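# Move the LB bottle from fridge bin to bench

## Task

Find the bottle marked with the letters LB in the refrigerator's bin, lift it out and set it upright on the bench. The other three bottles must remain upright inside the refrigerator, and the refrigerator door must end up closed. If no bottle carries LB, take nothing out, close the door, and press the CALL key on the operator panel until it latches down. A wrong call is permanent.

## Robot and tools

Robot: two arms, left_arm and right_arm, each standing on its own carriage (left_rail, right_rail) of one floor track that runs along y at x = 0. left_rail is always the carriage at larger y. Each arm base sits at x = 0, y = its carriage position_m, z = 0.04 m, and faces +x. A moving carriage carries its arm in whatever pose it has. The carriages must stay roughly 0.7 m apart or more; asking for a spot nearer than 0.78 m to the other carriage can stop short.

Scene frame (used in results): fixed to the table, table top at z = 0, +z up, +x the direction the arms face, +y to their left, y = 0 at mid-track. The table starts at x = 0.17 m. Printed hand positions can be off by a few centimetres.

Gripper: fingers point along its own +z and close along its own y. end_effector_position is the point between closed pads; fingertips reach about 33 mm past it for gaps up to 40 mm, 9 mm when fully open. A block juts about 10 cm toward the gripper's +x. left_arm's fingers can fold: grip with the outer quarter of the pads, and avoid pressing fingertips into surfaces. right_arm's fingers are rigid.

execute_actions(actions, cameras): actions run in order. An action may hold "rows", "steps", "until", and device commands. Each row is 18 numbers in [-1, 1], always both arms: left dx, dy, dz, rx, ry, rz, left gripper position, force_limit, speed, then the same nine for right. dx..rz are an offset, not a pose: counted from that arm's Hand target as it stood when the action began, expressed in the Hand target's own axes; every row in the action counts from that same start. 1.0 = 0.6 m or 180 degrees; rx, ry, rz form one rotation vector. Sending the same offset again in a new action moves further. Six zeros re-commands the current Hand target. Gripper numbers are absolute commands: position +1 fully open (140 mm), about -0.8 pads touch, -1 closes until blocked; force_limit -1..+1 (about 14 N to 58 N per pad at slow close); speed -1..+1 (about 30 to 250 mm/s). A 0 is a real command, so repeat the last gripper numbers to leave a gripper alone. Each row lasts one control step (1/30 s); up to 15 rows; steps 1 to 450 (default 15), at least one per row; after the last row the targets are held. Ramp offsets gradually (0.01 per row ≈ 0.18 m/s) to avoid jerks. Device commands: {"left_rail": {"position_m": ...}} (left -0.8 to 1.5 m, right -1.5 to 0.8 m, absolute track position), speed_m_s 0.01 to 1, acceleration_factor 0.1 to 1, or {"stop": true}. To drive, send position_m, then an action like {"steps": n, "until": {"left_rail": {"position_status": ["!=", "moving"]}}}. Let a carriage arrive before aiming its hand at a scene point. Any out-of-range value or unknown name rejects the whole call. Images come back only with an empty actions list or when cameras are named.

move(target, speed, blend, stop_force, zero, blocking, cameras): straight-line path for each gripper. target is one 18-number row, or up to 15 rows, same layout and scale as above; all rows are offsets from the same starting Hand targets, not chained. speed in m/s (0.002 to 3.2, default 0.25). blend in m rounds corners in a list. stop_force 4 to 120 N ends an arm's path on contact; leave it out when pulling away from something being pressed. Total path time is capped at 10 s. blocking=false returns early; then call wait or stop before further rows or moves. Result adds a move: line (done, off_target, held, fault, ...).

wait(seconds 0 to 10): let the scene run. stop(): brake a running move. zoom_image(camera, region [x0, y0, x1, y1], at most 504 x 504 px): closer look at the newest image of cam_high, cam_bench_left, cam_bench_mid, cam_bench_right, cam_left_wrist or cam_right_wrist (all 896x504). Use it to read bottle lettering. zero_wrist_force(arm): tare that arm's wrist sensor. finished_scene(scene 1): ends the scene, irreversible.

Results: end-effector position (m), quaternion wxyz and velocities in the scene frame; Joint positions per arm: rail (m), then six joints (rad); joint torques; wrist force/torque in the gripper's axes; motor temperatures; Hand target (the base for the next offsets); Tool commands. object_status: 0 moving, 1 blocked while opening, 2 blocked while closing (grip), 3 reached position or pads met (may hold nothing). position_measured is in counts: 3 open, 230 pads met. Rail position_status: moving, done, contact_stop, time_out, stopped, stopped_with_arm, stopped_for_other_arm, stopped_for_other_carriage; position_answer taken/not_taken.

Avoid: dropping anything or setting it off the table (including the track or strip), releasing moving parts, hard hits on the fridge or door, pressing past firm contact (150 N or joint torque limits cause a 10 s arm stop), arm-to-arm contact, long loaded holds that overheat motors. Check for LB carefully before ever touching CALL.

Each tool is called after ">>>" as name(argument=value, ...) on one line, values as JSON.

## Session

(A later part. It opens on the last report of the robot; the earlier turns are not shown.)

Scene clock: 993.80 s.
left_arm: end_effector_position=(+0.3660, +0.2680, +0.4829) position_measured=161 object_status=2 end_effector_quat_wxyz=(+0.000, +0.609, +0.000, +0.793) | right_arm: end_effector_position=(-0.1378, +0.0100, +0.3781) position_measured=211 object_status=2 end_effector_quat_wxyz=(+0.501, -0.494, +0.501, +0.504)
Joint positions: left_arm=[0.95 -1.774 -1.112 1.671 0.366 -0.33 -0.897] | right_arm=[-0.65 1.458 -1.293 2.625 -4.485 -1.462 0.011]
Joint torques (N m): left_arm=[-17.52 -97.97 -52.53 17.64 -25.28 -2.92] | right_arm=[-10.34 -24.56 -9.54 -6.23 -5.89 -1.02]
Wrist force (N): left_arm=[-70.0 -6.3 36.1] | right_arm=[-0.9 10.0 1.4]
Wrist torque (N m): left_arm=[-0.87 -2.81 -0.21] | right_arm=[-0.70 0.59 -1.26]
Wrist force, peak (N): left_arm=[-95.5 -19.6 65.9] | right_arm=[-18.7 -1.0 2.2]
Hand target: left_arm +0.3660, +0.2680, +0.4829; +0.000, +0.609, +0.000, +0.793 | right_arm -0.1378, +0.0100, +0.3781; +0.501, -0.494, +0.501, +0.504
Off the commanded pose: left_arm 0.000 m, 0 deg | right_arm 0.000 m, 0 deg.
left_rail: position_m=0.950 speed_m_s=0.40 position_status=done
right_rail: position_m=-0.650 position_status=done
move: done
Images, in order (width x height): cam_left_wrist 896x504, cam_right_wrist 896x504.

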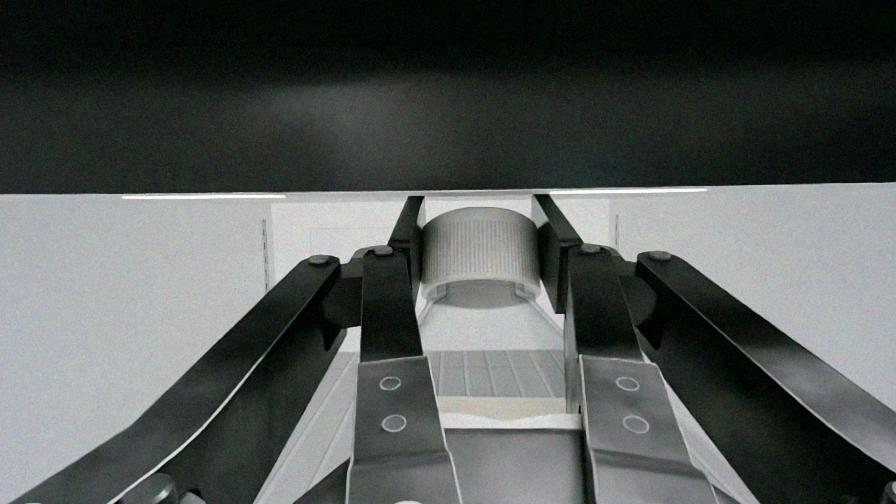

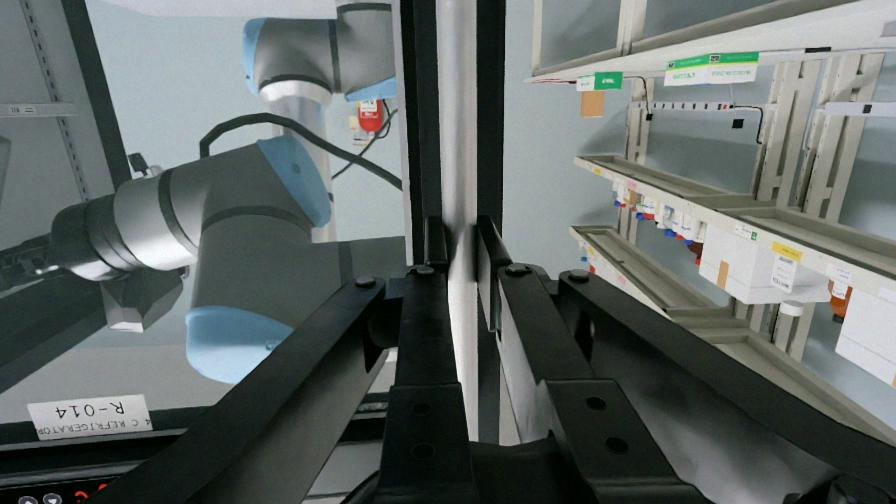

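>>> move(target=[[0.0,0,0,0,-0.06,0,-1,0.31,-1,0,0,0,0,0,0,-1,0.7,-0.3]], speed=0.05, cameras=["cam_left_wrist"])

Scene clock: 999.77 s.
left_arm: end_effector_position=(+0.3661, +0.2680, +0.4829) position_measured=161 object_status=2 end_effector_quat_wxyz=(+0.000, +0.681, +0.000, +0.733) | right_arm: end_effector_position=(-0.1378, +0.0100, +0.3781) position_measured=211 object_status=2 end_effector_quat_wxyz=(+0.501, -0.494, +0.501, +0.504)
Joint positions: left_arm=[0.95 -1.79 -1.276 1.702 -0.098 -0.231 -0.319] | right_arm=[-0.65 1.458 -1.293 2.625 -4.485 -1.462 0.011]
Joint torques (N m): left_arm=[-19.41 -89.74 -36.7 -0.41 0.64 2.21] | right_arm=[-8.82 -24.35 -10.87 -1.18 1.06 -0.91]
Wrist force (N): left_arm=[-3.8 -8.9 1.6] | right_arm=[-5.7 3.4 1.7]
Wrist torque (N m): left_arm=[-1.86 0.01 -0.24] | right_arm=[-0.65 0.59 -1.25]
Wrist force, peak (N): left_arm=[-70.0 -6.2 36.3] | right_arm=[-0.8 10.2 1.4]
Hand target: left_arm +0.3660, +0.2680, +0.4829; +0.000, +0.681, +0.000, +0.733 | right_arm -0.1378, +0.0100, +0.3781; +0.501, -0.494, +0.501, +0.504
Off the commanded pose: left_arm 0.000 m, 0 deg | right_arm 0.000 m, 0 deg.
left_rail: position_m=0.950 speed_m_s=0.40 position_status=done
right_rail: position_m=-0.650 position_status=done
move: done
Images, in order (width x height): cam_left_wrist 896x504.

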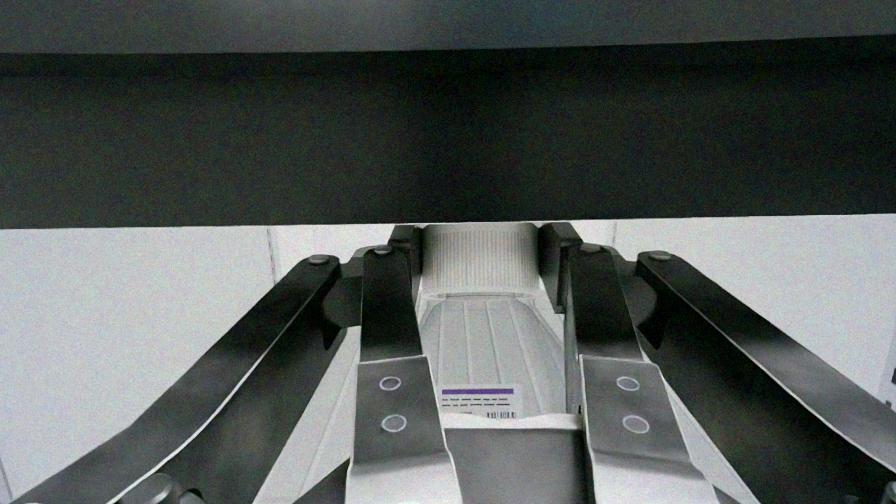

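>>> move(target=[[0.0357,0,-0.325,0,-0.0233,0,-1,0.31,-1,0,0,0,0,0,0,-1,0.7,-0.3],[-0.2802,0,-0.348,0,-0.0233,0,-1,0.31,-1,0,0,0,0,0,0,-1,0.7,-0.3]], speed=0.12, cameras=["cam_left_wrist","cam_right_wrist"])

Scene clock: 1015.87 s.
left_arm: end_effector_position=(+0.1701, +0.2680, +0.3001) position_measured=161 object_status=2 end_effector_quat_wxyz=(+0.000, +0.707, +0.000, +0.707) | right_arm: end_effector_position=(-0.1378, +0.0100, +0.3781) position_measured=211 object_status=2 end_effector_quat_wxyz=(+0.501, -0.494, +0.501, +0.504)
Joint positions: left_arm=[0.95 -2.066 -1.167 1.858 -0.691 -0.495 0] | right_arm=[-0.65 1.458 -1.293 2.625 -4.485 -1.462 0.011]
Joint torques (N m): left_arm=[0.6 -61.85 -31.3 -0.99 1.84 2.3] | right_arm=[-8.99 -26.7 -11.43 -0.7 1.14 -1.24]
Wrist force (N): left_arm=[-3.7 -8.9 1.6] | right_arm=[-5.5 3.5 1.6]
Wrist torque (N m): left_arm=[-1.87 -0.04 -0.23] | right_arm=[-0.62 0.53 -1.24]
Wrist force, peak (N): left_arm=[-4.0 -9.4 2.0] | right_arm=[-6.1 3.3 2.1]
Hand target: left_arm +0.1701, +0.2680, +0.2999; +0.000, +0.707, +0.000, +0.707 | right_arm -0.1378, +0.0100, +0.3781; +0.501, -0.494, +0.501, +0.504
Off the commanded pose: left_arm 0.000 m, 0 deg | right_arm 0.000 m, 0 deg.
left_rail: position_m=0.950 speed_m_s=0.40 position_status=done
right_rail: position_m=-0.650 position_status=done
move: done
Images, in order (width x height): cam_left_wrist 896x504, cam_right_wrist 896x504.

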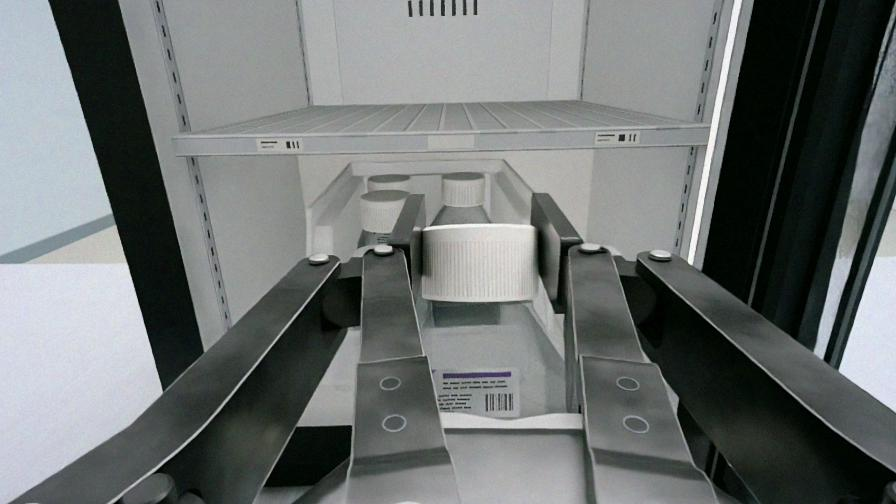

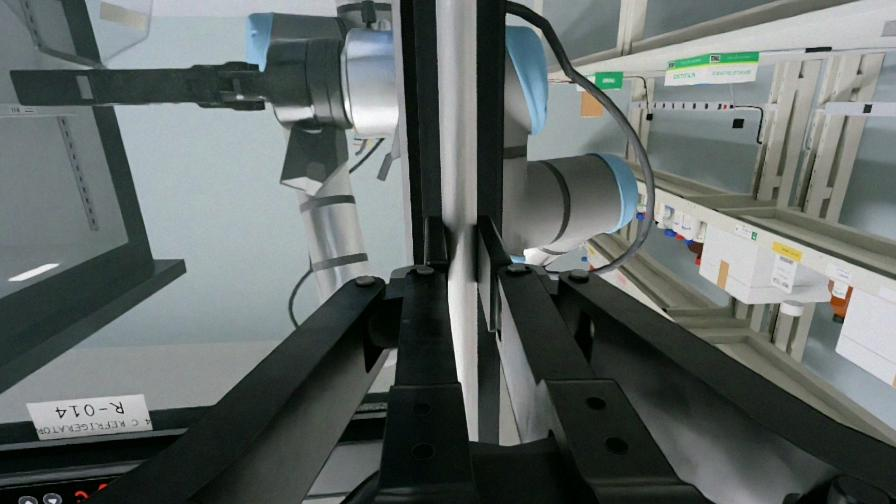

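>>> move(target=[-0.025,0.1717,0.045,0,0,0,-1,0.31,-1,0,0,0,0,0,0,-1,0.7,-0.3], speed=0.1, cameras=["cam_left_wrist","cam_right_wrist"])

Scene clock: 1020.33 s.
left_arm: end_effector_position=(+0.1971, +0.1651, +0.2850) position_measured=161 object_status=2 end_effector_quat_wxyz=(+0.000, +0.707, +0.000, +0.707) | right_arm: end_effector_position=(-0.1378, +0.0100, +0.3781) position_measured=211 object_status=2 end_effector_quat_wxyz=(+0.501, -0.494, +0.501, +0.504)
Joint positions: left_arm=[0.95 -1.972 -1.024 1.659 -0.635 -0.401 0] | right_arm=[-0.65 1.458 -1.293 2.625 -4.485 -1.462 0.011]
Joint torques (N m): left_arm=[20.13 -74.24 -48.51 4.62 2.21 -3.01] | right_arm=[-8.05 -27.28 -10.98 -0.79 0.86 -1.57]
Wrist force (N): left_arm=[-3.2 -9.0 1.1] | right_arm=[-5.7 3.6 1.6]
Wrist torque (N m): left_arm=[-1.89 -0.14 0.10] | right_arm=[-0.61 0.58 -1.25]
Wrist force, peak (N): left_arm=[-3.8 -10.9 1.3] | right_arm=[-5.7 3.7 1.9]
Hand target: left_arm +0.1971, +0.1650, +0.2849; +0.000, +0.707, +0.000, +0.707 | right_arm -0.1378, +0.0100, +0.3781; +0.501, -0.494, +0.501, +0.504
Off the commanded pose: left_arm 0.000 m, 0 deg | right_arm 0.000 m, 0 deg.
left_rail: position_m=0.950 speed_m_s=0.40 position_status=done
right_rail: position_m=-0.650 position_status=done
move: done
Images, in order (width x height): cam_left_wrist 896x504, cam_right_wrist 896x504.

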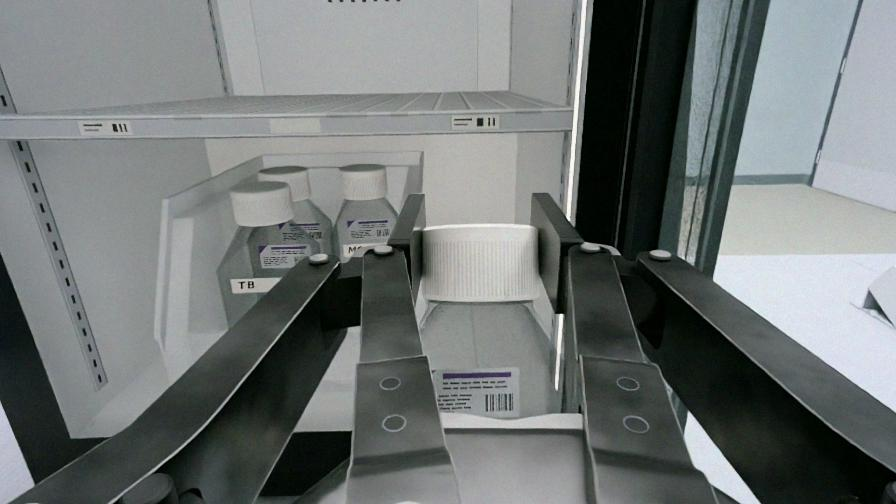

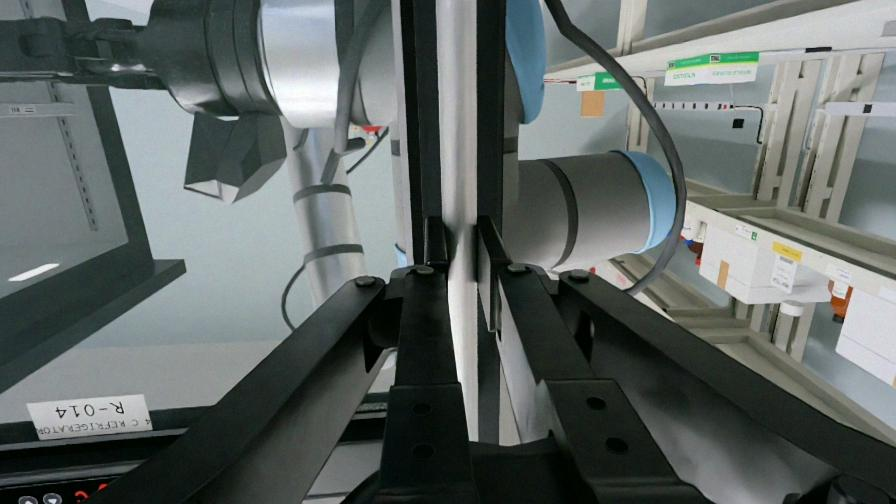

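>>> move(target=[[-0.0217,0,0.0,0,0,0,-1,0.31,-1,0,0,0,0,0,0,-1,0.7,-0.3],[-0.0217,0,0.2417,0,0,0,-1,0.31,-1,0,0,0,0,0,0,-1,0.7,-0.3]], speed=0.08, stop_force=6, cameras=["cam_left_wrist"])

Scene clock: 1034.87 s.
left_arm: end_effector_position=(+0.3421, +0.1650, +0.2719) position_measured=161 object_status=2 end_effector_quat_wxyz=(+0.000, +0.707, +0.000, +0.707) | right_arm: end_effector_position=(-0.1378, +0.0100, +0.3781) position_measured=211 object_status=2 end_effector_quat_wxyz=(+0.501, -0.494, +0.501, +0.504)
Joint positions: left_arm=[0.95 -1.793 -1.028 1.695 -0.666 -0.222 -0.001] | right_arm=[-0.65 1.458 -1.293 2.625 -4.485 -1.462 0.011]
Joint torques (N m): left_arm=[23.99 -72.62 -46.35 2.86 2.23 -1.14] | right_arm=[-11.68 -28.51 -11.29 -1.63 0.46 -1.49]
Wrist force (N): left_arm=[-2.5 -8.1 -2.7] | right_arm=[-5.2 2.6 1.8]
Wrist torque (N m): left_arm=[-1.76 -0.43 0.04] | right_arm=[-0.58 0.51 -1.25]
Wrist force, peak (N): left_arm=[-3.4 -9.8 1.4] | right_arm=[-6.0 3.8 1.7]
Hand target: left_arm +0.3421, +0.1650, +0.2719; +0.000, +0.707, +0.000, +0.707 | right_arm -0.1378, +0.0100, +0.3781; +0.501, -0.494, +0.501, +0.504
Off the commanded pose: left_arm 0.000 m, 0 deg | right_arm 0.000 m, 0 deg.
left_rail: position_m=0.950 speed_m_s=0.40 position_status=done
right_rail: position_m=-0.650 position_status=done
move: done
Images, in order (width x height): cam_left_wrist 896x504.

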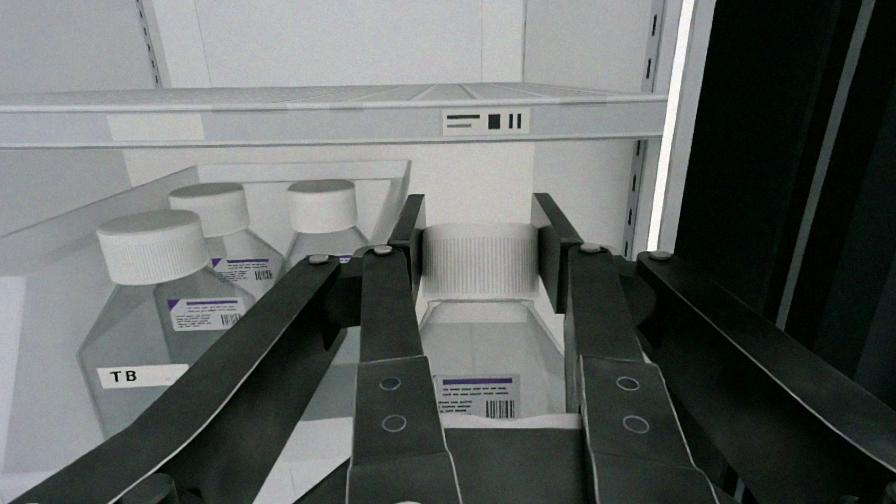

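>>> move(target=[-0.045,0,0,0,0,0,-1,0.31,-1,0,0,0,0,0,0,-1,0.7,-0.3], speed=0.02, stop_force=5, cameras=["cam_left_wrist"])

Scene clock: 1040.03 s.
left_arm: end_effector_position=(+0.3422, +0.1650, +0.2571) position_measured=161 object_status=2 end_effector_quat_wxyz=(+0.000, +0.707, +0.000, +0.707) | right_arm: end_effector_position=(-0.1378, +0.0100, +0.3781) position_measured=211 object_status=2 end_effector_quat_wxyz=(+0.501, -0.494, +0.501, +0.504)
Joint positions: left_arm=[0.95 -1.793 -1.013 1.702 -0.688 -0.222 -0.001] | right_arm=[-0.65 1.458 -1.293 2.625 -4.485 -1.462 0.011]
Joint torques (N m): left_arm=[22.72 -108.57 -45.59 3.75 0.5 -1.54] | right_arm=[-11.2 -28.37 -10.65 -0.81 -1.75 -0.75]
Wrist force (N): left_arm=[-3.2 -8.1 -3.2] | right_arm=[-5.5 2.4 1.7]
Wrist torque (N m): left_arm=[-1.72 -0.36 0.04] | right_arm=[-0.62 0.54 -1.25]
Wrist force, peak (N): left_arm=[-3.5 -8.4 -3.0] | right_arm=[-5.7 2.6 2.1]
Hand target: left_arm +0.3422, +0.1650, +0.2571; +0.000, +0.707, +0.000, +0.707 (not the last commanded pose) | right_arm -0.1378, +0.0100, +0.3781; +0.501, -0.494, +0.501, +0.504
Off the commanded pose: left_arm 0.012 m, 0 deg | right_arm 0.000 m, 0 deg.
left_rail: position_m=0.950 speed_m_s=0.40 position_status=done
right_rail: position_m=-0.650 position_status=done
move: contact (left_arm)
Images, in order (width x height): cam_left_wrist 896x504.

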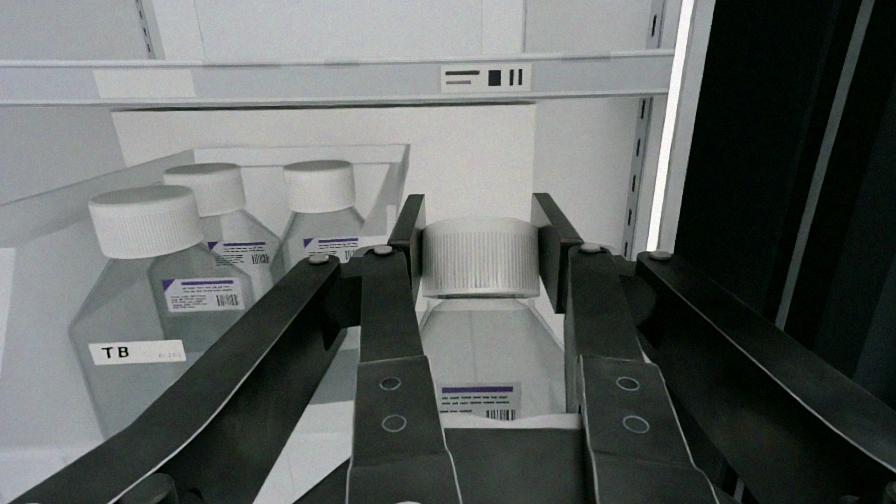

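>>> move(target=[[0.016,0,0,0,0,0,-1,0.31,-1,0,0,0,0,0,0,-1,0.7,-0.3],[0.016,0,0.075,0,0,0,-1,0.31,-1,0,0,0,0,0,0,-1,0.7,-0.3]], speed=0.06, stop_force=7)

>>> move(target=[-0.025,0,0,0,0,0,-1,0.31,-1,0,0,0,0,0,0,-1,0.7,-0.3], speed=0.02, stop_force=4)

>>> move(target=[-0.001,0,-0.055,0,0,0,-1,0.31,-1,0,0,0,0,0,0,-1,0.7,-0.3], speed=0.03, stop_force=15, cameras=["cam_left_wrist"])

Scene clock: 1050.33 s.
left_arm: end_effector_position=(+0.3871, +0.1650, +0.2668) position_measured=161 object_status=2 end_effector_quat_wxyz=(+0.000, +0.707, +0.000, +0.707) | right_arm: end_effector_position=(-0.1378, +0.0100, +0.3781) position_measured=211 object_status=2 end_effector_quat_wxyz=(+0.501, -0.494, +0.501, +0.504)
Joint positions: left_arm=[0.95 -1.735 -1.021 1.694 -0.672 -0.164 -0.001] | right_arm=[-0.65 1.458 -1.293 2.625 -4.485 -1.462 0.011]
Joint torques (N m): left_arm=[17.75 -74.7 -47.45 3.62 2.55 -3.08] | right_arm=[-11.31 -28.92 -11.65 -0.94 -2.69 -0.74]
Wrist force (N): left_arm=[-3.9 -9.0 1.7] | right_arm=[-5.6 3.4 1.8]
Wrist torque (N m): left_arm=[-1.88 -0.06 0.08] | right_arm=[-0.61 0.55 -1.25]
Wrist force, peak (N): left_arm=[-3.7 -9.3 2.4] | right_arm=[-5.8 3.5 1.8]
Hand target: left_arm +0.3871, +0.1650, +0.2668; +0.000, +0.707, +0.000, +0.707 | right_arm -0.1378, +0.0100, +0.3781; +0.501, -0.494, +0.501, +0.504
Off the commanded pose: left_arm 0.000 m, 0 deg | right_arm 0.000 m, 0 deg.
left_rail: position_m=0.950 speed_m_s=0.40 position_status=done
right_rail: position_m=-0.650 position_status=done
move: done

Scene clock: 1051.97 s.
left_arm: end_effector_position=(+0.3872, +0.1650, +0.2607) position_measured=161 object_status=2 end_effector_quat_wxyz=(+0.000, +0.707, +0.000, +0.707) | right_arm: end_effector_position=(-0.1378, +0.0100, +0.3781) position_measured=211 object_status=2 end_effector_quat_wxyz=(+0.501, -0.494, +0.501, +0.504)
Joint positions: left_arm=[0.95 -1.735 -1.014 1.697 -0.68 -0.164 -0.002] | right_arm=[-0.65 1.458 -1.293 2.625 -4.485 -1.462 0.011]
Joint torques (N m): left_arm=[11.67 -104.61 -46.18 3.04 2.19 0.58] | right_arm=[-8.83 -27.91 -11.28 -1.11 -2.54 -0.7]
Wrist force (N): left_arm=[1.6 -10.3 1.5] | right_arm=[-4.8 4.0 1.6]
Wrist torque (N m): left_arm=[-1.88 -0.02 0.19] | right_arm=[-0.64 0.62 -1.25]
Wrist force, peak (N): left_arm=[25.5 -12.9 1.4] | right_arm=[-5.9 3.4 1.9]
Hand target: left_arm +0.3871, +0.1650, +0.2607; +0.000, +0.707, +0.000, +0.707 (not the last commanded pose) | right_arm -0.1378, +0.0100, +0.3781; +0.501, -0.494, +0.501, +0.504
Off the commanded pose: left_arm 0.009 m, 0 deg | right_arm 0.000 m, 0 deg.
left_rail: position_m=0.950 speed_m_s=0.40 position_status=done
right_rail: position_m=-0.650 position_status=done
move: contact (left_arm)

Scene clock: 1054.07 s.
left_arm: end_effector_position=(+0.3541, +0.1650, +0.2601) position_measured=161 object_status=2 end_effector_quat_wxyz=(+0.000, +0.707, +0.000, +0.707) | right_arm: end_effector_position=(-0.1378, +0.0100, +0.3781) position_measured=211 object_status=2 end_effector_quat_wxyz=(+0.501, -0.494, +0.501, +0.504)
Joint positions: left_arm=[0.95 -1.777 -1.015 1.7 -0.683 -0.206 -0.002] | right_arm=[-0.65 1.458 -1.293 2.625 -4.485 -1.462 0.011]
Joint torques (N m): left_arm=[-19.67 -106.53 -32.97 -1.88 -2.9 2.27] | right_arm=[-9.96 -30.31 -11.54 -1.28 -2.64 -1.21]
Wrist force (N): left_arm=[-2.6 -9.1 2.6] | right_arm=[-4.7 4.4 1.6]
Wrist torque (N m): left_arm=[-1.89 0.06 -0.07] | right_arm=[-0.66 0.51 -1.25]
Wrist force, peak (N): left_arm=[1.1 -10.6 2.4] | right_arm=[-5.2 4.5 1.8]
Hand target: left_arm +0.3541, +0.1650, +0.2601; +0.000, +0.707, +0.000, +0.707 | right_arm -0.1378, +0.0100, +0.3781; +0.501, -0.494, +0.501, +0.504
Off the commanded pose: left_arm 0.000 m, 0 deg | right_arm 0.000 m, 0 deg.
left_rail: position_m=0.950 speed_m_s=0.40 position_status=done
right_rail: position_m=-0.650 position_status=done
move: done
Images, in order (width x height): cam_left_wrist 896x504.

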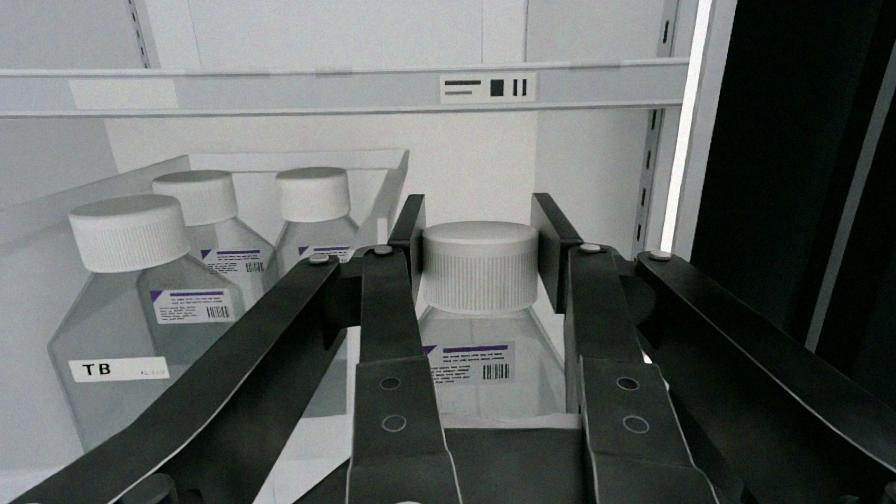

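>>> move(target=[-0.025,0,0,0,0,0,-1,0.31,-1,0,0,0,0,0,0,-1,0.7,-0.3], speed=0.015, stop_force=4, cameras=["cam_left_wrist"])

Scene clock: 1057.70 s.
left_arm: end_effector_position=(+0.3541, +0.1650, +0.2599) position_measured=161 object_status=2 end_effector_quat_wxyz=(+0.000, +0.707, +0.000, +0.707) | right_arm: end_effector_position=(-0.1378, +0.0100, +0.3781) position_measured=211 object_status=2 end_effector_quat_wxyz=(+0.501, -0.494, +0.501, +0.504)
Joint positions: left_arm=[0.95 -1.777 -1.015 1.7 -0.683 -0.206 -0.002] | right_arm=[-0.65 1.458 -1.293 2.625 -4.485 -1.462 0.011]
Joint torques (N m): left_arm=[-15.87 -102.02 -44.09 1.19 1.35 1.64] | right_arm=[-14.18 -29.97 -10.35 -1.46 -2.89 -0.57]
Wrist force (N): left_arm=[5.0 -10.3 2.0] | right_arm=[-3.6 4.3 1.7]
Wrist torque (N m): left_arm=[-1.82 0.15 0.01] | right_arm=[-0.59 0.53 -1.25]
Wrist force, peak (N): left_arm=[12.3 -11.2 1.2] | right_arm=[-5.1 4.7 2.0]
Hand target: left_arm +0.3541, +0.1650, +0.2600; +0.000, +0.707, +0.000, +0.707 (not the last commanded pose) | right_arm -0.1378, +0.0100, +0.3781; +0.501, -0.494, +0.501, +0.504
Off the commanded pose: left_arm 0.015 m, 0 deg | right_arm 0.000 m, 0 deg.
left_rail: position_m=0.950 speed_m_s=0.40 position_status=done
right_rail: position_m=-0.650 position_status=done
move: contact (left_arm)
Images, in order (width x height): cam_left_wrist 896x504.

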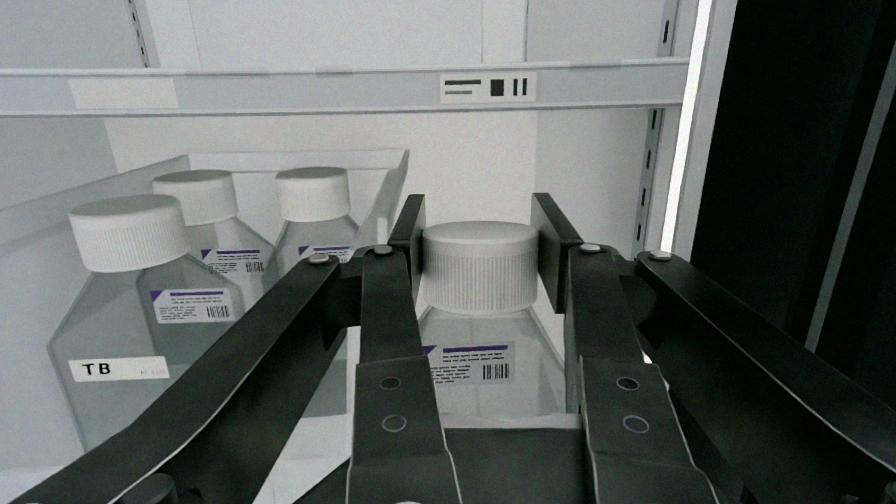

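>>> move(target=[0,0,0,0,0,0,-0.12,0.31,-0.9,0,0,0,0,0,0,-1,0.7,-0.3], cameras=["cam_left_wrist"])

Scene clock: 1061.77 s.
left_arm: end_effector_position=(+0.3541, +0.1650, +0.2600) position_measured=144 object_status=0 end_effector_quat_wxyz=(+0.000, +0.707, +0.000, +0.707) | right_arm: end_effector_position=(-0.1378, +0.0100, +0.3781) position_measured=211 object_status=2 end_effector_quat_wxyz=(+0.501, -0.494, +0.501, +0.504)
Joint positions: left_arm=[0.95 -1.777 -1.015 1.7 -0.683 -0.206 -0.002] | right_arm=[-0.65 1.458 -1.293 2.625 -4.485 -1.462 0.011]
Joint torques (N m): left_arm=[-12.26 -101.41 -44.58 1.66 1.48 1.41] | right_arm=[-10.92 -28.9 -12.32 -1.3 -2.86 0.07]
Wrist force (N): left_arm=[-0.1 -8.8 2.0] | right_arm=[-2.9 4.7 1.6]
Wrist torque (N m): left_arm=[-1.86 -0.14 -0.05] | right_arm=[-0.59 0.59 -1.25]
Wrist force, peak (N): left_arm=[5.2 -10.8 1.9] | right_arm=[-4.7 4.1 1.8]
Hand target: left_arm +0.3541, +0.1650, +0.2600; +0.000, +0.707, +0.000, +0.707 | right_arm -0.1378, +0.0100, +0.3781; +0.501, -0.494, +0.501, +0.504
Off the commanded pose: left_arm 0.000 m, 0 deg | right_arm 0.000 m, 0 deg.
left_rail: position_m=0.950 speed_m_s=0.40 position_status=done
right_rail: position_m=-0.650 position_status=done
move: done
Images, in order (width x height): cam_left_wrist 896x504.

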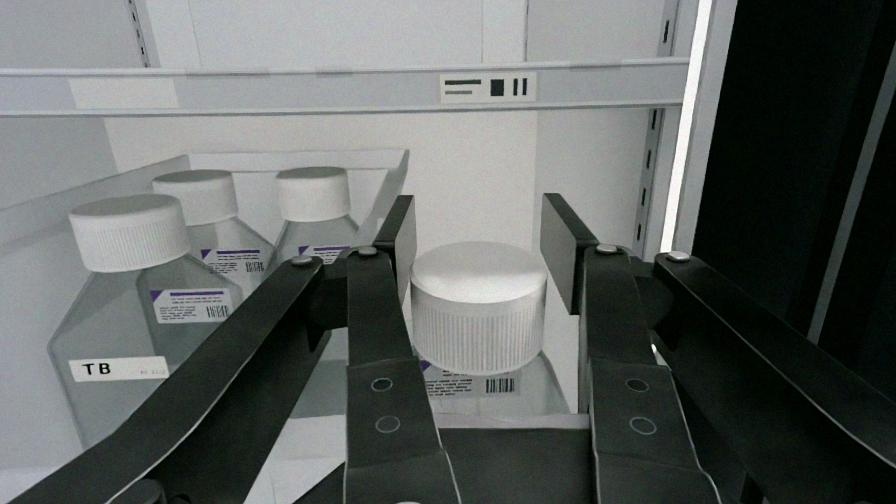

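>>> move(target=[-0.012,0,-0.06,0,0,0,-0.12,0.31,-0.9,0,0,0,0,0,0,-1,0.7,-0.3], speed=0.05, cameras=["cam_left_wrist"])

Scene clock: 1069.17 s.
left_arm: end_effector_position=(+0.3183, +0.1650, +0.2528) position_measured=144 object_status=3 end_effector_quat_wxyz=(+0.000, +0.707, +0.000, +0.707) | right_arm: end_effector_position=(-0.1378, +0.0100, +0.3781) position_measured=211 object_status=2 end_effector_quat_wxyz=(+0.501, -0.494, +0.501, +0.504)
Joint positions: left_arm=[0.95 -1.823 -1.008 1.703 -0.694 -0.252 -0.001] | right_arm=[-0.65 1.458 -1.293 2.625 -4.485 -1.462 0.011]
Joint torques (N m): left_arm=[-16.7 -73.1 -29.46 -0.95 -3.03 2.65] | right_arm=[-10.38 -29.56 -12.12 -1.31 -2.18 -0.36]
Wrist force (N): left_arm=[0.7 -8.8 2.1] | right_arm=[-2.7 4.5 1.9]
Wrist torque (N m): left_arm=[-1.85 -0.32 -0.17] | right_arm=[-0.60 0.60 -1.25]
Wrist force, peak (N): left_arm=[0.6 -9.6 2.0] | right_arm=[-2.8 4.6 1.9]
Hand target: left_arm +0.3182, +0.1650, +0.2527; +0.000, +0.707, +0.000, +0.707 | right_arm -0.1378, +0.0100, +0.3781; +0.501, -0.494, +0.501, +0.504
Off the commanded pose: left_arm 0.000 m, 0 deg | right_arm 0.000 m, 0 deg.
left_rail: position_m=0.950 speed_m_s=0.40 position_status=done
right_rail: position_m=-0.650 position_status=done
move: done
Images, in order (width x height): cam_left_wrist 896x504.

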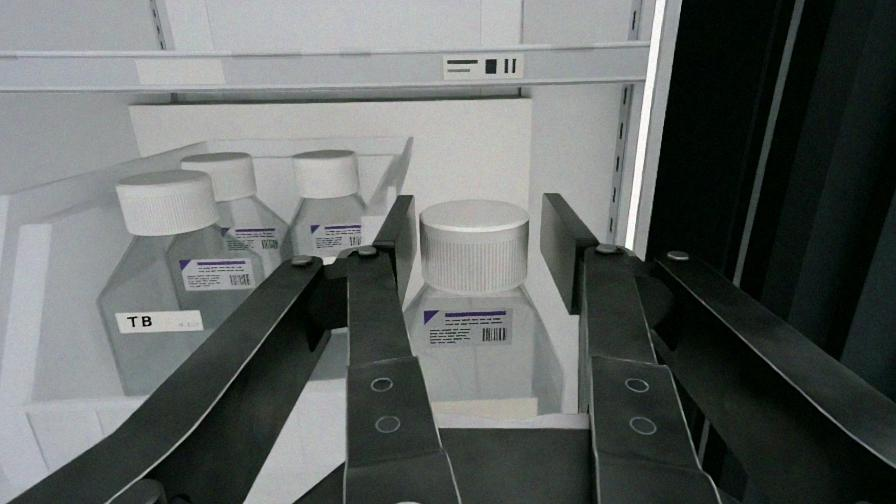

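>>> move(target=[[0,0,0.004,0,0,0,-1,1,-0.7,0,0,0,0,0,0,-1,0.7,-0.3],[0.008,0,0.004,0,0,0,-1,1,-0.7,0,0,0,0,0,0,-1,0.7,-0.3]], speed=0.04)

>>> move(target=[[0,0,0.08,0,0,0,-1,1,-0.7,0,0,0,0,0,0,-1,0.7,-0.3]], speed=0.05, stop_force=7, cameras=["cam_left_wrist"])

Scene clock: 1074.97 s.
left_arm: end_effector_position=(+0.3206, +0.1650, +0.2574) position_measured=162 object_status=2 end_effector_quat_wxyz=(+0.000, +0.707, +0.000, +0.707) | right_arm: end_effector_position=(-0.1378, +0.0100, +0.3781) position_measured=211 object_status=2 end_effector_quat_wxyz=(+0.501, -0.494, +0.501, +0.504)
Joint positions: left_arm=[0.95 -1.82 -1.013 1.701 -0.688 -0.249 -0.001] | right_arm=[-0.65 1.458 -1.293 2.625 -4.485 -1.462 0.011]
Joint torques (N m): left_arm=[11.73 -112.72 -47.03 3.97 -1.54 0.88] | right_arm=[-9.58 -33.89 -12.51 -1.35 -2.92 -0.09]
Wrist force (N): left_arm=[-2.8 -8.9 1.8] | right_arm=[-4.0 4.4 1.4]
Wrist torque (N m): left_arm=[-1.90 -0.54 -0.25] | right_arm=[-0.63 0.57 -1.25]
Wrist force, peak (N): left_arm=[25.2 -15.0 -5.2] | right_arm=[-4.3 4.4 1.7]
Hand target: left_arm +0.3205, +0.1650, +0.2575; +0.000, +0.707, +0.000, +0.707 | right_arm -0.1378, +0.0100, +0.3781; +0.501, -0.494, +0.501, +0.504
Off the commanded pose: left_arm 0.000 m, 0 deg | right_arm 0.000 m, 0 deg.
left_rail: position_m=0.950 speed_m_s=0.40 position_status=done
right_rail: position_m=-0.650 position_status=done
move: done

Scene clock: 1076.97 s.
left_arm: end_effector_position=(+0.3685, +0.1650, +0.2576) position_measured=162 object_status=2 end_effector_quat_wxyz=(+0.000, +0.707, +0.000, +0.707) | right_arm: end_effector_position=(-0.1378, +0.0100, +0.3781) position_measured=211 object_status=2 end_effector_quat_wxyz=(+0.501, -0.494, +0.501, +0.504)
Joint positions: left_arm=[0.95 -1.759 -1.012 1.701 -0.687 -0.188 -0.002] | right_arm=[-0.65 1.458 -1.293 2.625 -4.485 -1.462 0.011]
Joint torques (N m): left_arm=[19.52 -75.35 -46.44 3.93 2.45 -3.11] | right_arm=[-12.47 -32.33 -11.42 -2.6 -2.38 -0.65]
Wrist force (N): left_arm=[-3.4 -9.0 2.5] | right_arm=[-4.0 4.3 1.9]
Wrist torque (N m): left_arm=[-1.91 -0.30 -0.08] | right_arm=[-0.66 0.58 -1.25]
Wrist force, peak (N): left_arm=[-3.6 -9.2 3.6] | right_arm=[-4.2 4.5 1.6]
Hand target: left_arm +0.3685, +0.1650, +0.2576; +0.000, +0.707, +0.000, +0.707 | right_arm -0.1378, +0.0100, +0.3781; +0.501, -0.494, +0.501, +0.504
Off the commanded pose: left_arm 0.000 m, 0 deg | right_arm 0.000 m, 0 deg.
left_rail: position_m=0.950 speed_m_s=0.40 position_status=done
right_rail: position_m=-0.650 position_status=done
move: done
Images, in order (width x height): cam_left_wrist 896x504.

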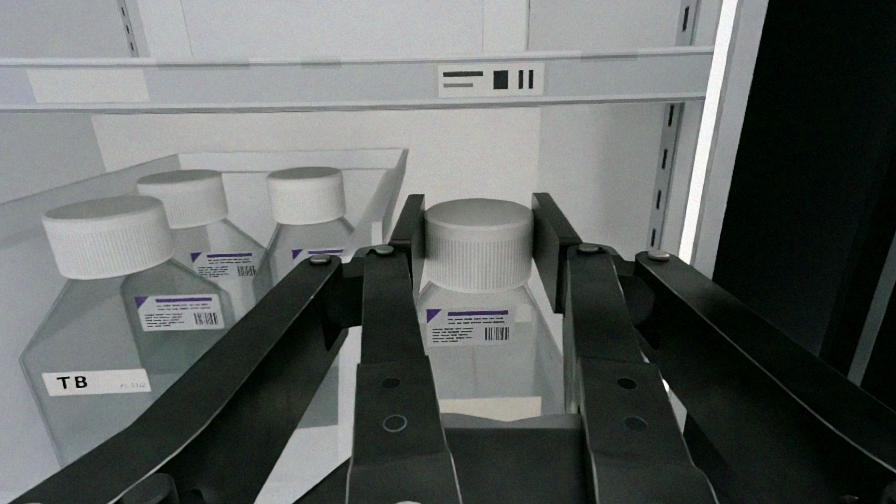

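>>> move(target=[-0.02,0,0,0,0,0,-1,1,-0.7,0,0,0,0,0,0,-1,0.7,-0.3], speed=0.015, stop_force=4)

>>> move(target=[[0,0,0,0,0,0,-0.12,1,-0.9,0,0,0,0,0,0,-1,0.7,-0.3]], cameras=["cam_left_wrist"])

Scene clock: 1081.37 s.
left_arm: end_effector_position=(+0.3685, +0.1650, +0.2529) position_measured=162 object_status=2 end_effector_quat_wxyz=(+0.000, +0.707, +0.000, +0.707) | right_arm: end_effector_position=(-0.1378, +0.0100, +0.3781) position_measured=211 object_status=2 end_effector_quat_wxyz=(+0.501, -0.494, +0.501, +0.504)
Joint positions: left_arm=[0.95 -1.759 -1.007 1.702 -0.693 -0.188 -0.002] | right_arm=[-0.65 1.458 -1.293 2.625 -4.485 -1.462 0.011]
Joint torques (N m): left_arm=[19.06 -103.2 -45.05 2.23 2.09 -1.29] | right_arm=[-11.91 -31.93 -12.19 -4.57 -2.43 -0.4]
Wrist force (N): left_arm=[1.0 -10.2 1.2] | right_arm=[-3.9 3.8 1.7]
Wrist torque (N m): left_arm=[-1.77 0.34 0.14] | right_arm=[-0.65 0.57 -1.25]
Wrist force, peak (N): left_arm=[22.2 -13.9 -2.7] | right_arm=[-4.2 4.6 2.1]
Hand target: left_arm +0.3685, +0.1650, +0.2529; +0.000, +0.707, +0.000, +0.707 (not the last commanded pose) | right_arm -0.1378, +0.0100, +0.3781; +0.501, -0.494, +0.501, +0.504
Off the commanded pose: left_arm 0.007 m, 0 deg | right_arm 0.000 m, 0 deg.
left_rail: position_m=0.950 speed_m_s=0.40 position_status=done
right_rail: position_m=-0.650 position_status=done
move: contact (left_arm)

Scene clock: 1081.93 s.
left_arm: end_effector_position=(+0.3685, +0.1650, +0.2529) position_measured=144 object_status=0 end_effector_quat_wxyz=(+0.000, +0.707, +0.000, +0.707) | right_arm: end_effector_position=(-0.1378, +0.0100, +0.3781) position_measured=211 object_status=2 end_effector_quat_wxyz=(+0.501, -0.494, +0.501, +0.504)
Joint positions: left_arm=[0.95 -1.759 -1.007 1.702 -0.693 -0.188 -0.002] | right_arm=[-0.65 1.458 -1.293 2.625 -4.485 -1.462 0.011]
Joint torques (N m): left_arm=[17.6 -102.75 -46.04 2.35 2.19 -0.93] | right_arm=[-5.15 -33.18 -11.1 -4.56 -2.22 -0.38]
Wrist force (N): left_arm=[-1.7 -8.8 2.1] | right_arm=[-4.0 4.4 1.6]
Wrist torque (N m): left_arm=[-1.85 0.22 0.08] | right_arm=[-0.66 0.54 -1.25]
Wrist force, peak (N): left_arm=[1.3 -10.2 0.6] | right_arm=[-4.2 4.9 1.7]
Hand target: left_arm +0.3685, +0.1650, +0.2529; +0.000, +0.707, +0.000, +0.707 | right_arm -0.1378, +0.0100, +0.3781; +0.501, -0.494, +0.501, +0.504
Off the commanded pose: left_arm 0.000 m, 0 deg | right_arm 0.000 m, 0 deg.
left_rail: position_m=0.950 speed_m_s=0.40 position_status=done
right_rail: position_m=-0.650 position_status=done
move: done
Images, in order (width x height): cam_left_wrist 896x504.

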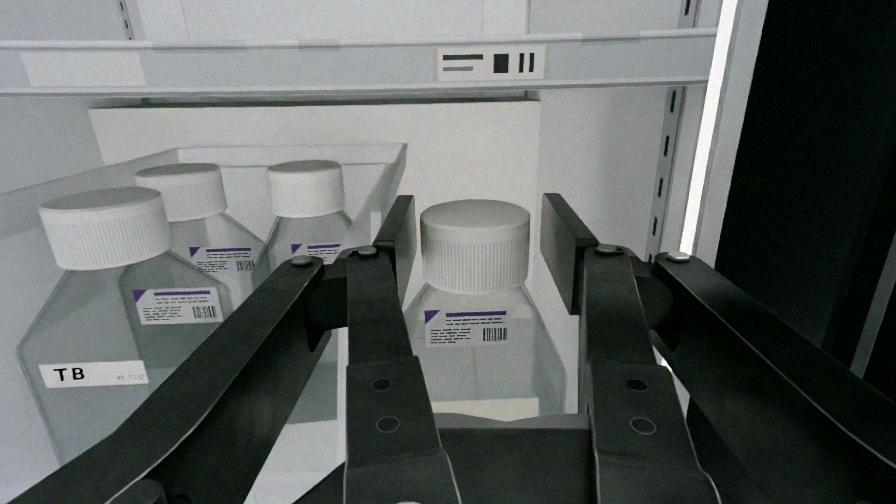

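>>> move(target=[[0.0,0,-0.32,0,0,0,-0.12,1,-0.9,0,0,0,0,0,0,-1,0.7,-0.3]], speed=0.12, cameras=["cam_left_wrist"])

>>> zoom_image(camera="cam_left_wrist", region=[130, 100, 560, 420])

Scene clock: 1087.00 s.
left_arm: end_effector_position=(+0.1767, +0.1650, +0.2528) position_measured=144 object_status=3 end_effector_quat_wxyz=(+0.000, +0.707, +0.000, +0.707) | right_arm: end_effector_position=(-0.1378, +0.0100, +0.3781) position_measured=211 object_status=2 end_effector_quat_wxyz=(+0.501, -0.494, +0.501, +0.504)
Joint positions: left_arm=[0.95 -1.995 -0.986 1.665 -0.678 -0.425 -0.001] | right_arm=[-0.65 1.458 -1.293 2.625 -4.485 -1.462 0.011]
Joint torques (N m): left_arm=[-19.54 -77.6 -44.27 4.41 -3 -2.9] | right_arm=[-14.38 -32.81 -11.7 -4.19 -2.19 -0.61]
Wrist force (N): left_arm=[-1.6 -8.3 1.7] | right_arm=[-4.1 4.5 1.6]
Wrist torque (N m): left_arm=[-1.73 0.19 -0.23] | right_arm=[-0.63 0.55 -1.25]
Wrist force, peak (N): left_arm=[-1.6 -8.5 4.3] | right_arm=[-4.4 4.6 2.0]
Hand target: left_arm +0.1765, +0.1650, +0.2528; +0.000, +0.707, +0.000, +0.707 | right_arm -0.1378, +0.0100, +0.3781; +0.501, -0.494, +0.501, +0.504
Off the commanded pose: left_arm 0.000 m, 0 deg | right_arm 0.000 m, 0 deg.
left_rail: position_m=0.950 speed_m_s=0.40 position_status=done
right_rail: position_m=-0.650 position_status=done
move: done
Images, in order (width x height): cam_left_wrist 896x504.

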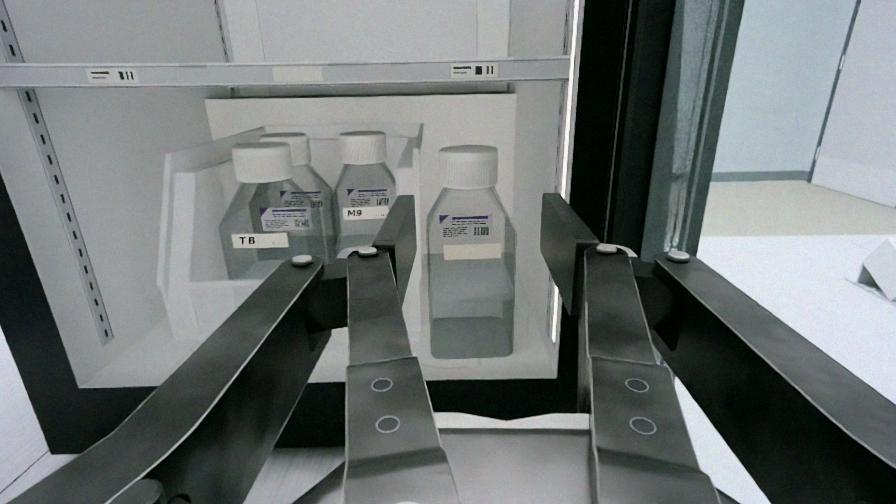

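Scaled by 1.172 from the camera's 896x504 image, which has a finer 1280x720 frame.

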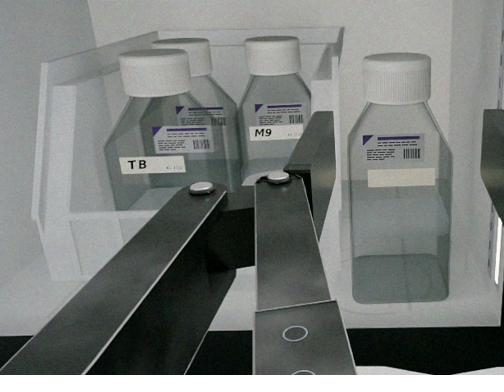

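>>> execute_actions(actions=[{"left_rail":{"position_m":1.5,"speed_m_s":0.5,"acceleration_factor":0.5},"steps":200,"until":{"left_rail":{"position_status":["!=","moving"]}}}])

>>> move(target=[[0,0,0,0,0,0,-0.12,1,-0.9,0,0.003,0.0553,0.02,0,0,-1,0.7,-0.3],[0,0,0,0,0,0,-0.12,1,-0.9,0,0.003,0.1188,0.0367,0,0,-1,0.7,-0.3],[0,0,0,0,0,0,-0.12,1,-0.9,0,-0.0023,0.182,0.0544,0,0,-1,0.7,-0.3],[0,0,0,0,0,0,-0.12,1,-0.9,0,-0.0133,0.2443,0.0767,0,0,-1,0.7,-0.3],[0,0,0,0,0,0,-0.12,1,-0.9,0,-0.032,0.3048,0.0978,0,0,-1,0.7,-0.3],[0,0,0,0,0,0,-0.12,1,-0.9,0,-0.0535,0.3643,0.1144,0,0,-1,0.7,-0.3],[0,0,0,0,0,0,-0.12,1,-0.9,0,-0.08,0.4217,0.1311,0,0,-1,0.7,-0.3]], speed=0.07, blend=[0.005,0.005,0.005,0.005,0.005,0.005,0], stop_force=60, cameras=["cam_right_wrist","cam_high"])

Scene clock: 1112.53 s.
left_arm: end_effector_position=(+0.1765, +0.7150, +0.2528) position_measured=144 object_status=3 end_effector_quat_wxyz=(+0.000, +0.707, +0.000, +0.707) | right_arm: end_effector_position=(-0.1378, +0.0100, +0.3781) position_measured=211 object_status=2 end_effector_quat_wxyz=(+0.501, -0.494, +0.501, +0.504)
Joint positions: left_arm=[1.5 -1.996 -0.986 1.665 -0.678 -0.425 -0.001] | right_arm=[-0.65 1.458 -1.293 2.625 -4.485 -1.462 0.011]
Joint torques (N m): left_arm=[-8.64 -93.23 -33.6 1.58 -0.5 -3.23] | right_arm=[-12.29 -33.83 -11.66 -4.24 -2.74 -0.3]
Wrist force (N): left_arm=[-1.2 -8.5 1.9] | right_arm=[-4.1 4.4 1.8]
Wrist torque (N m): left_arm=[-1.78 0.12 -0.18] | right_arm=[-0.65 0.56 -1.25]
Wrist force, peak (N): left_arm=[-1.6 -9.8 2.2] | right_arm=[-4.6 4.6 1.7]
Hand target: left_arm +0.1765, +0.7150, +0.2528; +0.000, +0.707, +0.000, +0.707 | right_arm -0.1378, +0.0100, +0.3781; +0.501, -0.494, +0.501, +0.504
Tool commands: left_gripper/position=-0.12 left_gripper/force_limit=+1.0 left_gripper/speed=-0.9 right_gripper/position=-1.0 right_gripper/force_limit=+0.7 right_gripper/speed=-0.3
Off the commanded pose: left_arm 0.000 m, 0 deg | right_arm 0.000 m, 0 deg.
left_rail: position_m=1.500 speed_m_s=0.50 position_status=done
right_rail: position_m=-0.650 position_status=done

Scene clock: 1117.37 s.
left_arm: end_effector_position=(+0.1765, +0.7150, +0.2528) position_measured=144 object_status=3 end_effector_quat_wxyz=(+0.000, +0.707, +0.000, +0.707) | right_arm: end_effector_position=(-0.0887, +0.2629, +0.3803) position_measured=211 object_status=2 end_effector_quat_wxyz=(+0.592, -0.381, +0.593, +0.391)
Joint positions: left_arm=[1.5 -1.996 -0.986 1.665 -0.678 -0.425 -0.001] | right_arm=[-0.65 1.656 -1.025 2.041 -4.164 -2.072 0.01]
Joint torques (N m): left_arm=[-1.61 -105.41 -34.45 1.12 1.47 -2.61] | right_arm=[52.89 -81.62 -61.52 -5.99 19.22 2.71]
Wrist force (N): left_arm=[-1.3 -8.4 2.0] | right_arm=[25.0 -61.8 -4.3]
Wrist torque (N m): left_arm=[-1.73 0.14 -0.18] | right_arm=[0.36 1.16 -1.11]
Wrist force, peak (N): left_arm=[-1.6 -9.0 2.6] | right_arm=[24.9 -61.9 -4.0]
Hand target: left_arm +0.1765, +0.7150, +0.2528; +0.000, +0.707, +0.000, +0.707 | right_arm -0.0888, +0.2629, +0.3803; +0.592, -0.381, +0.593, +0.391
Off the commanded pose: left_arm 0.000 m, 0 deg | right_arm 0.000 m, 0 deg.
left_rail: position_m=1.500 speed_m_s=0.50 position_status=done
right_rail: position_m=-0.650 position_status=done
move: done
Images, in order (width x height): cam_high 896x504, cam_right_wrist 896x504.

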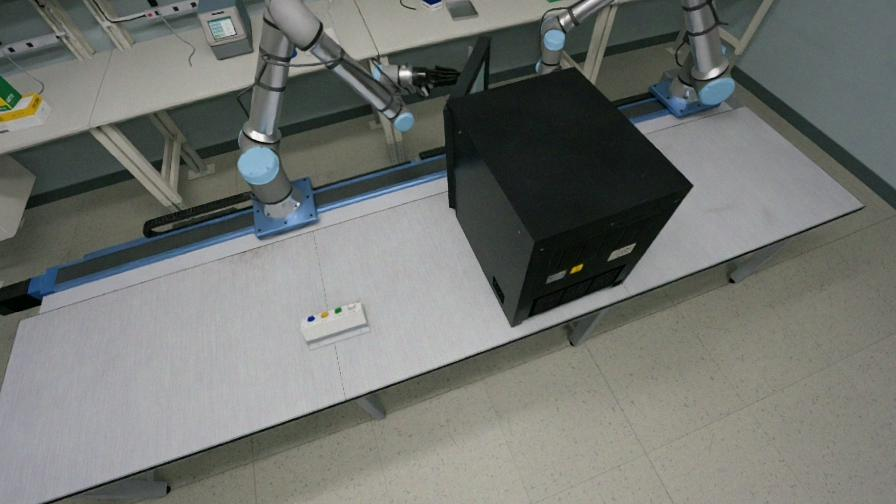

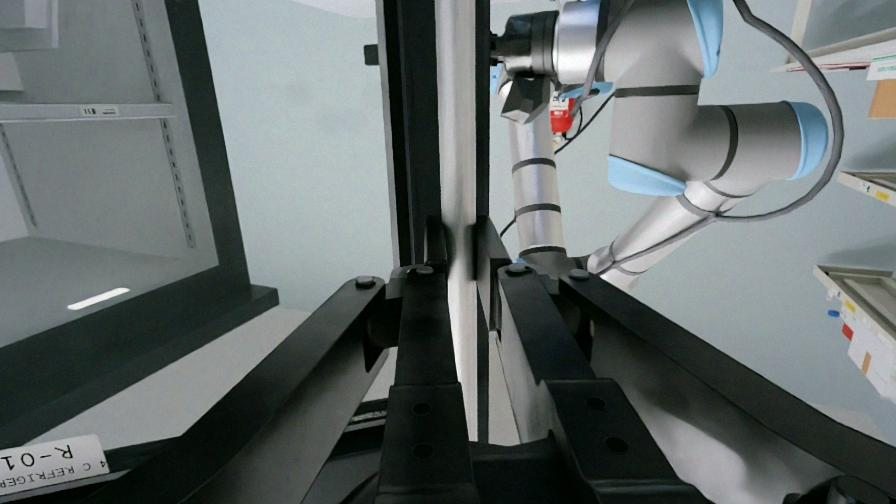

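>>> move(target=[[0,0,0,0,0,0,-0.12,1,-0.9,0,-0.0025,-0.0007,0,0,0,-1,0.7,-0.3],[0,0,0,0,0,0,-0.12,1,-0.9,0,-0.0077,0.062,0.0156,0,0,-1,0.7,-0.3],[0,0,0,0,0,0,-0.12,1,-0.9,0,-0.0192,0.1238,0.0322,0,0,-1,0.7,-0.3],[0,0,0,0,0,0,-0.12,1,-0.9,0,-0.0362,0.1845,0.0489,0,0,-1,0.7,-0.3],[0,0,0,0,0,0,-0.12,1,-0.9,0,-0.0583,0.2437,0.0656,0,0,-1,0.7,-0.3]], speed=0.07, blend=[0.001,0.005,0.005,0.005,0], stop_force=60)

Scene clock: 1132.83 s.
left_arm: end_effector_position=(+0.1765, +0.7150, +0.2528) position_measured=144 object_status=3 end_effector_quat_wxyz=(+0.000, +0.707, +0.000, +0.707) | right_arm: end_effector_position=(-0.0027, +0.3769, +0.3807) position_measured=211 object_status=2 end_effector_quat_wxyz=(+0.626, -0.321, +0.629, +0.331)
Joint positions: left_arm=[1.5 -1.996 -0.986 1.665 -0.678 -0.425 -0.001] | right_arm=[-0.65 1.603 -0.889 1.758 -4.015 -2.217 0.012]
Joint torques (N m): left_arm=[16.92 -106.35 -33.36 0.53 1.68 -1.72] | right_arm=[88.54 -119.72 -59.94 -3.66 41.44 -0.4]
Wrist force (N): left_arm=[-1.4 -8.6 2.0] | right_arm=[22.3 -112.5 -23.1]
Wrist torque (N m): left_arm=[-1.79 0.16 -0.17] | right_arm=[0.94 1.03 -1.01]
Wrist force, peak (N): left_arm=[-1.8 -9.3 2.1] | right_arm=[22.0 -117.5 -21.9]
Hand target: left_arm +0.1765, +0.7150, +0.2528; +0.000, +0.707, +0.000, +0.707 | right_arm -0.0027, +0.3769, +0.3807; +0.626, -0.321, +0.629, +0.331 (not the last commanded pose)
Off the commanded pose: left_arm 0.000 m, 0 deg | right_arm 0.007 m, 0 deg.
left_rail: position_m=1.500 speed_m_s=0.50 position_status=done
right_rail: position_m=-0.650 position_status=done
move: contact (right_arm); path passed 4 of 5 targets; blend cut to 0.0008 m at target 1

>>> move(target=[0,0,0,0,0,0,-0.12,1,-0.9,0,-0.0053,0.0,0,0,0,-1,0.7,-0.3], speed=0.02)

Scene clock: 1138.07 s.
left_arm: end_effector_position=(+0.1765, +0.7150, +0.2528) position_measured=144 object_status=3 end_effector_quat_wxyz=(+0.000, +0.707, +0.000, +0.707) | right_arm: end_effector_position=(-0.0006, +0.3754, +0.3807) position_measured=211 object_status=2 end_effector_quat_wxyz=(+0.626, -0.321, +0.629, +0.331)
Joint positions: left_arm=[1.5 -1.996 -0.986 1.665 -0.678 -0.425 -0.001] | right_arm=[-0.65 1.6 -0.891 1.763 -4.018 -2.213 0.012]
Joint torques (N m): left_arm=[18.23 -107.31 -33.98 0.6 1.65 -1.21] | right_arm=[9.44 -124.22 -36.02 -9.22 12.67 -1.12]
Wrist force (N): left_arm=[-1.5 -8.6 2.4] | right_arm=[16.8 -30.8 -4.7]
Wrist torque (N m): left_arm=[-1.79 0.19 -0.18] | right_arm=[-0.11 0.96 -1.17]
Wrist force, peak (N): left_arm=[-1.6 -9.0 2.0] | right_arm=[22.4 -114.4 -23.8]
Hand target: left_arm +0.1765, +0.7150, +0.2528; +0.000, +0.707, +0.000, +0.707 | right_arm -0.0001, +0.3752, +0.3806; +0.626, -0.321, +0.629, +0.331
Off the commanded pose: left_arm 0.000 m, 0 deg | right_arm 0.001 m, 0 deg.
left_rail: position_m=1.500 speed_m_s=0.50 position_status=done
right_rail: position_m=-0.650 position_status=done
move: done


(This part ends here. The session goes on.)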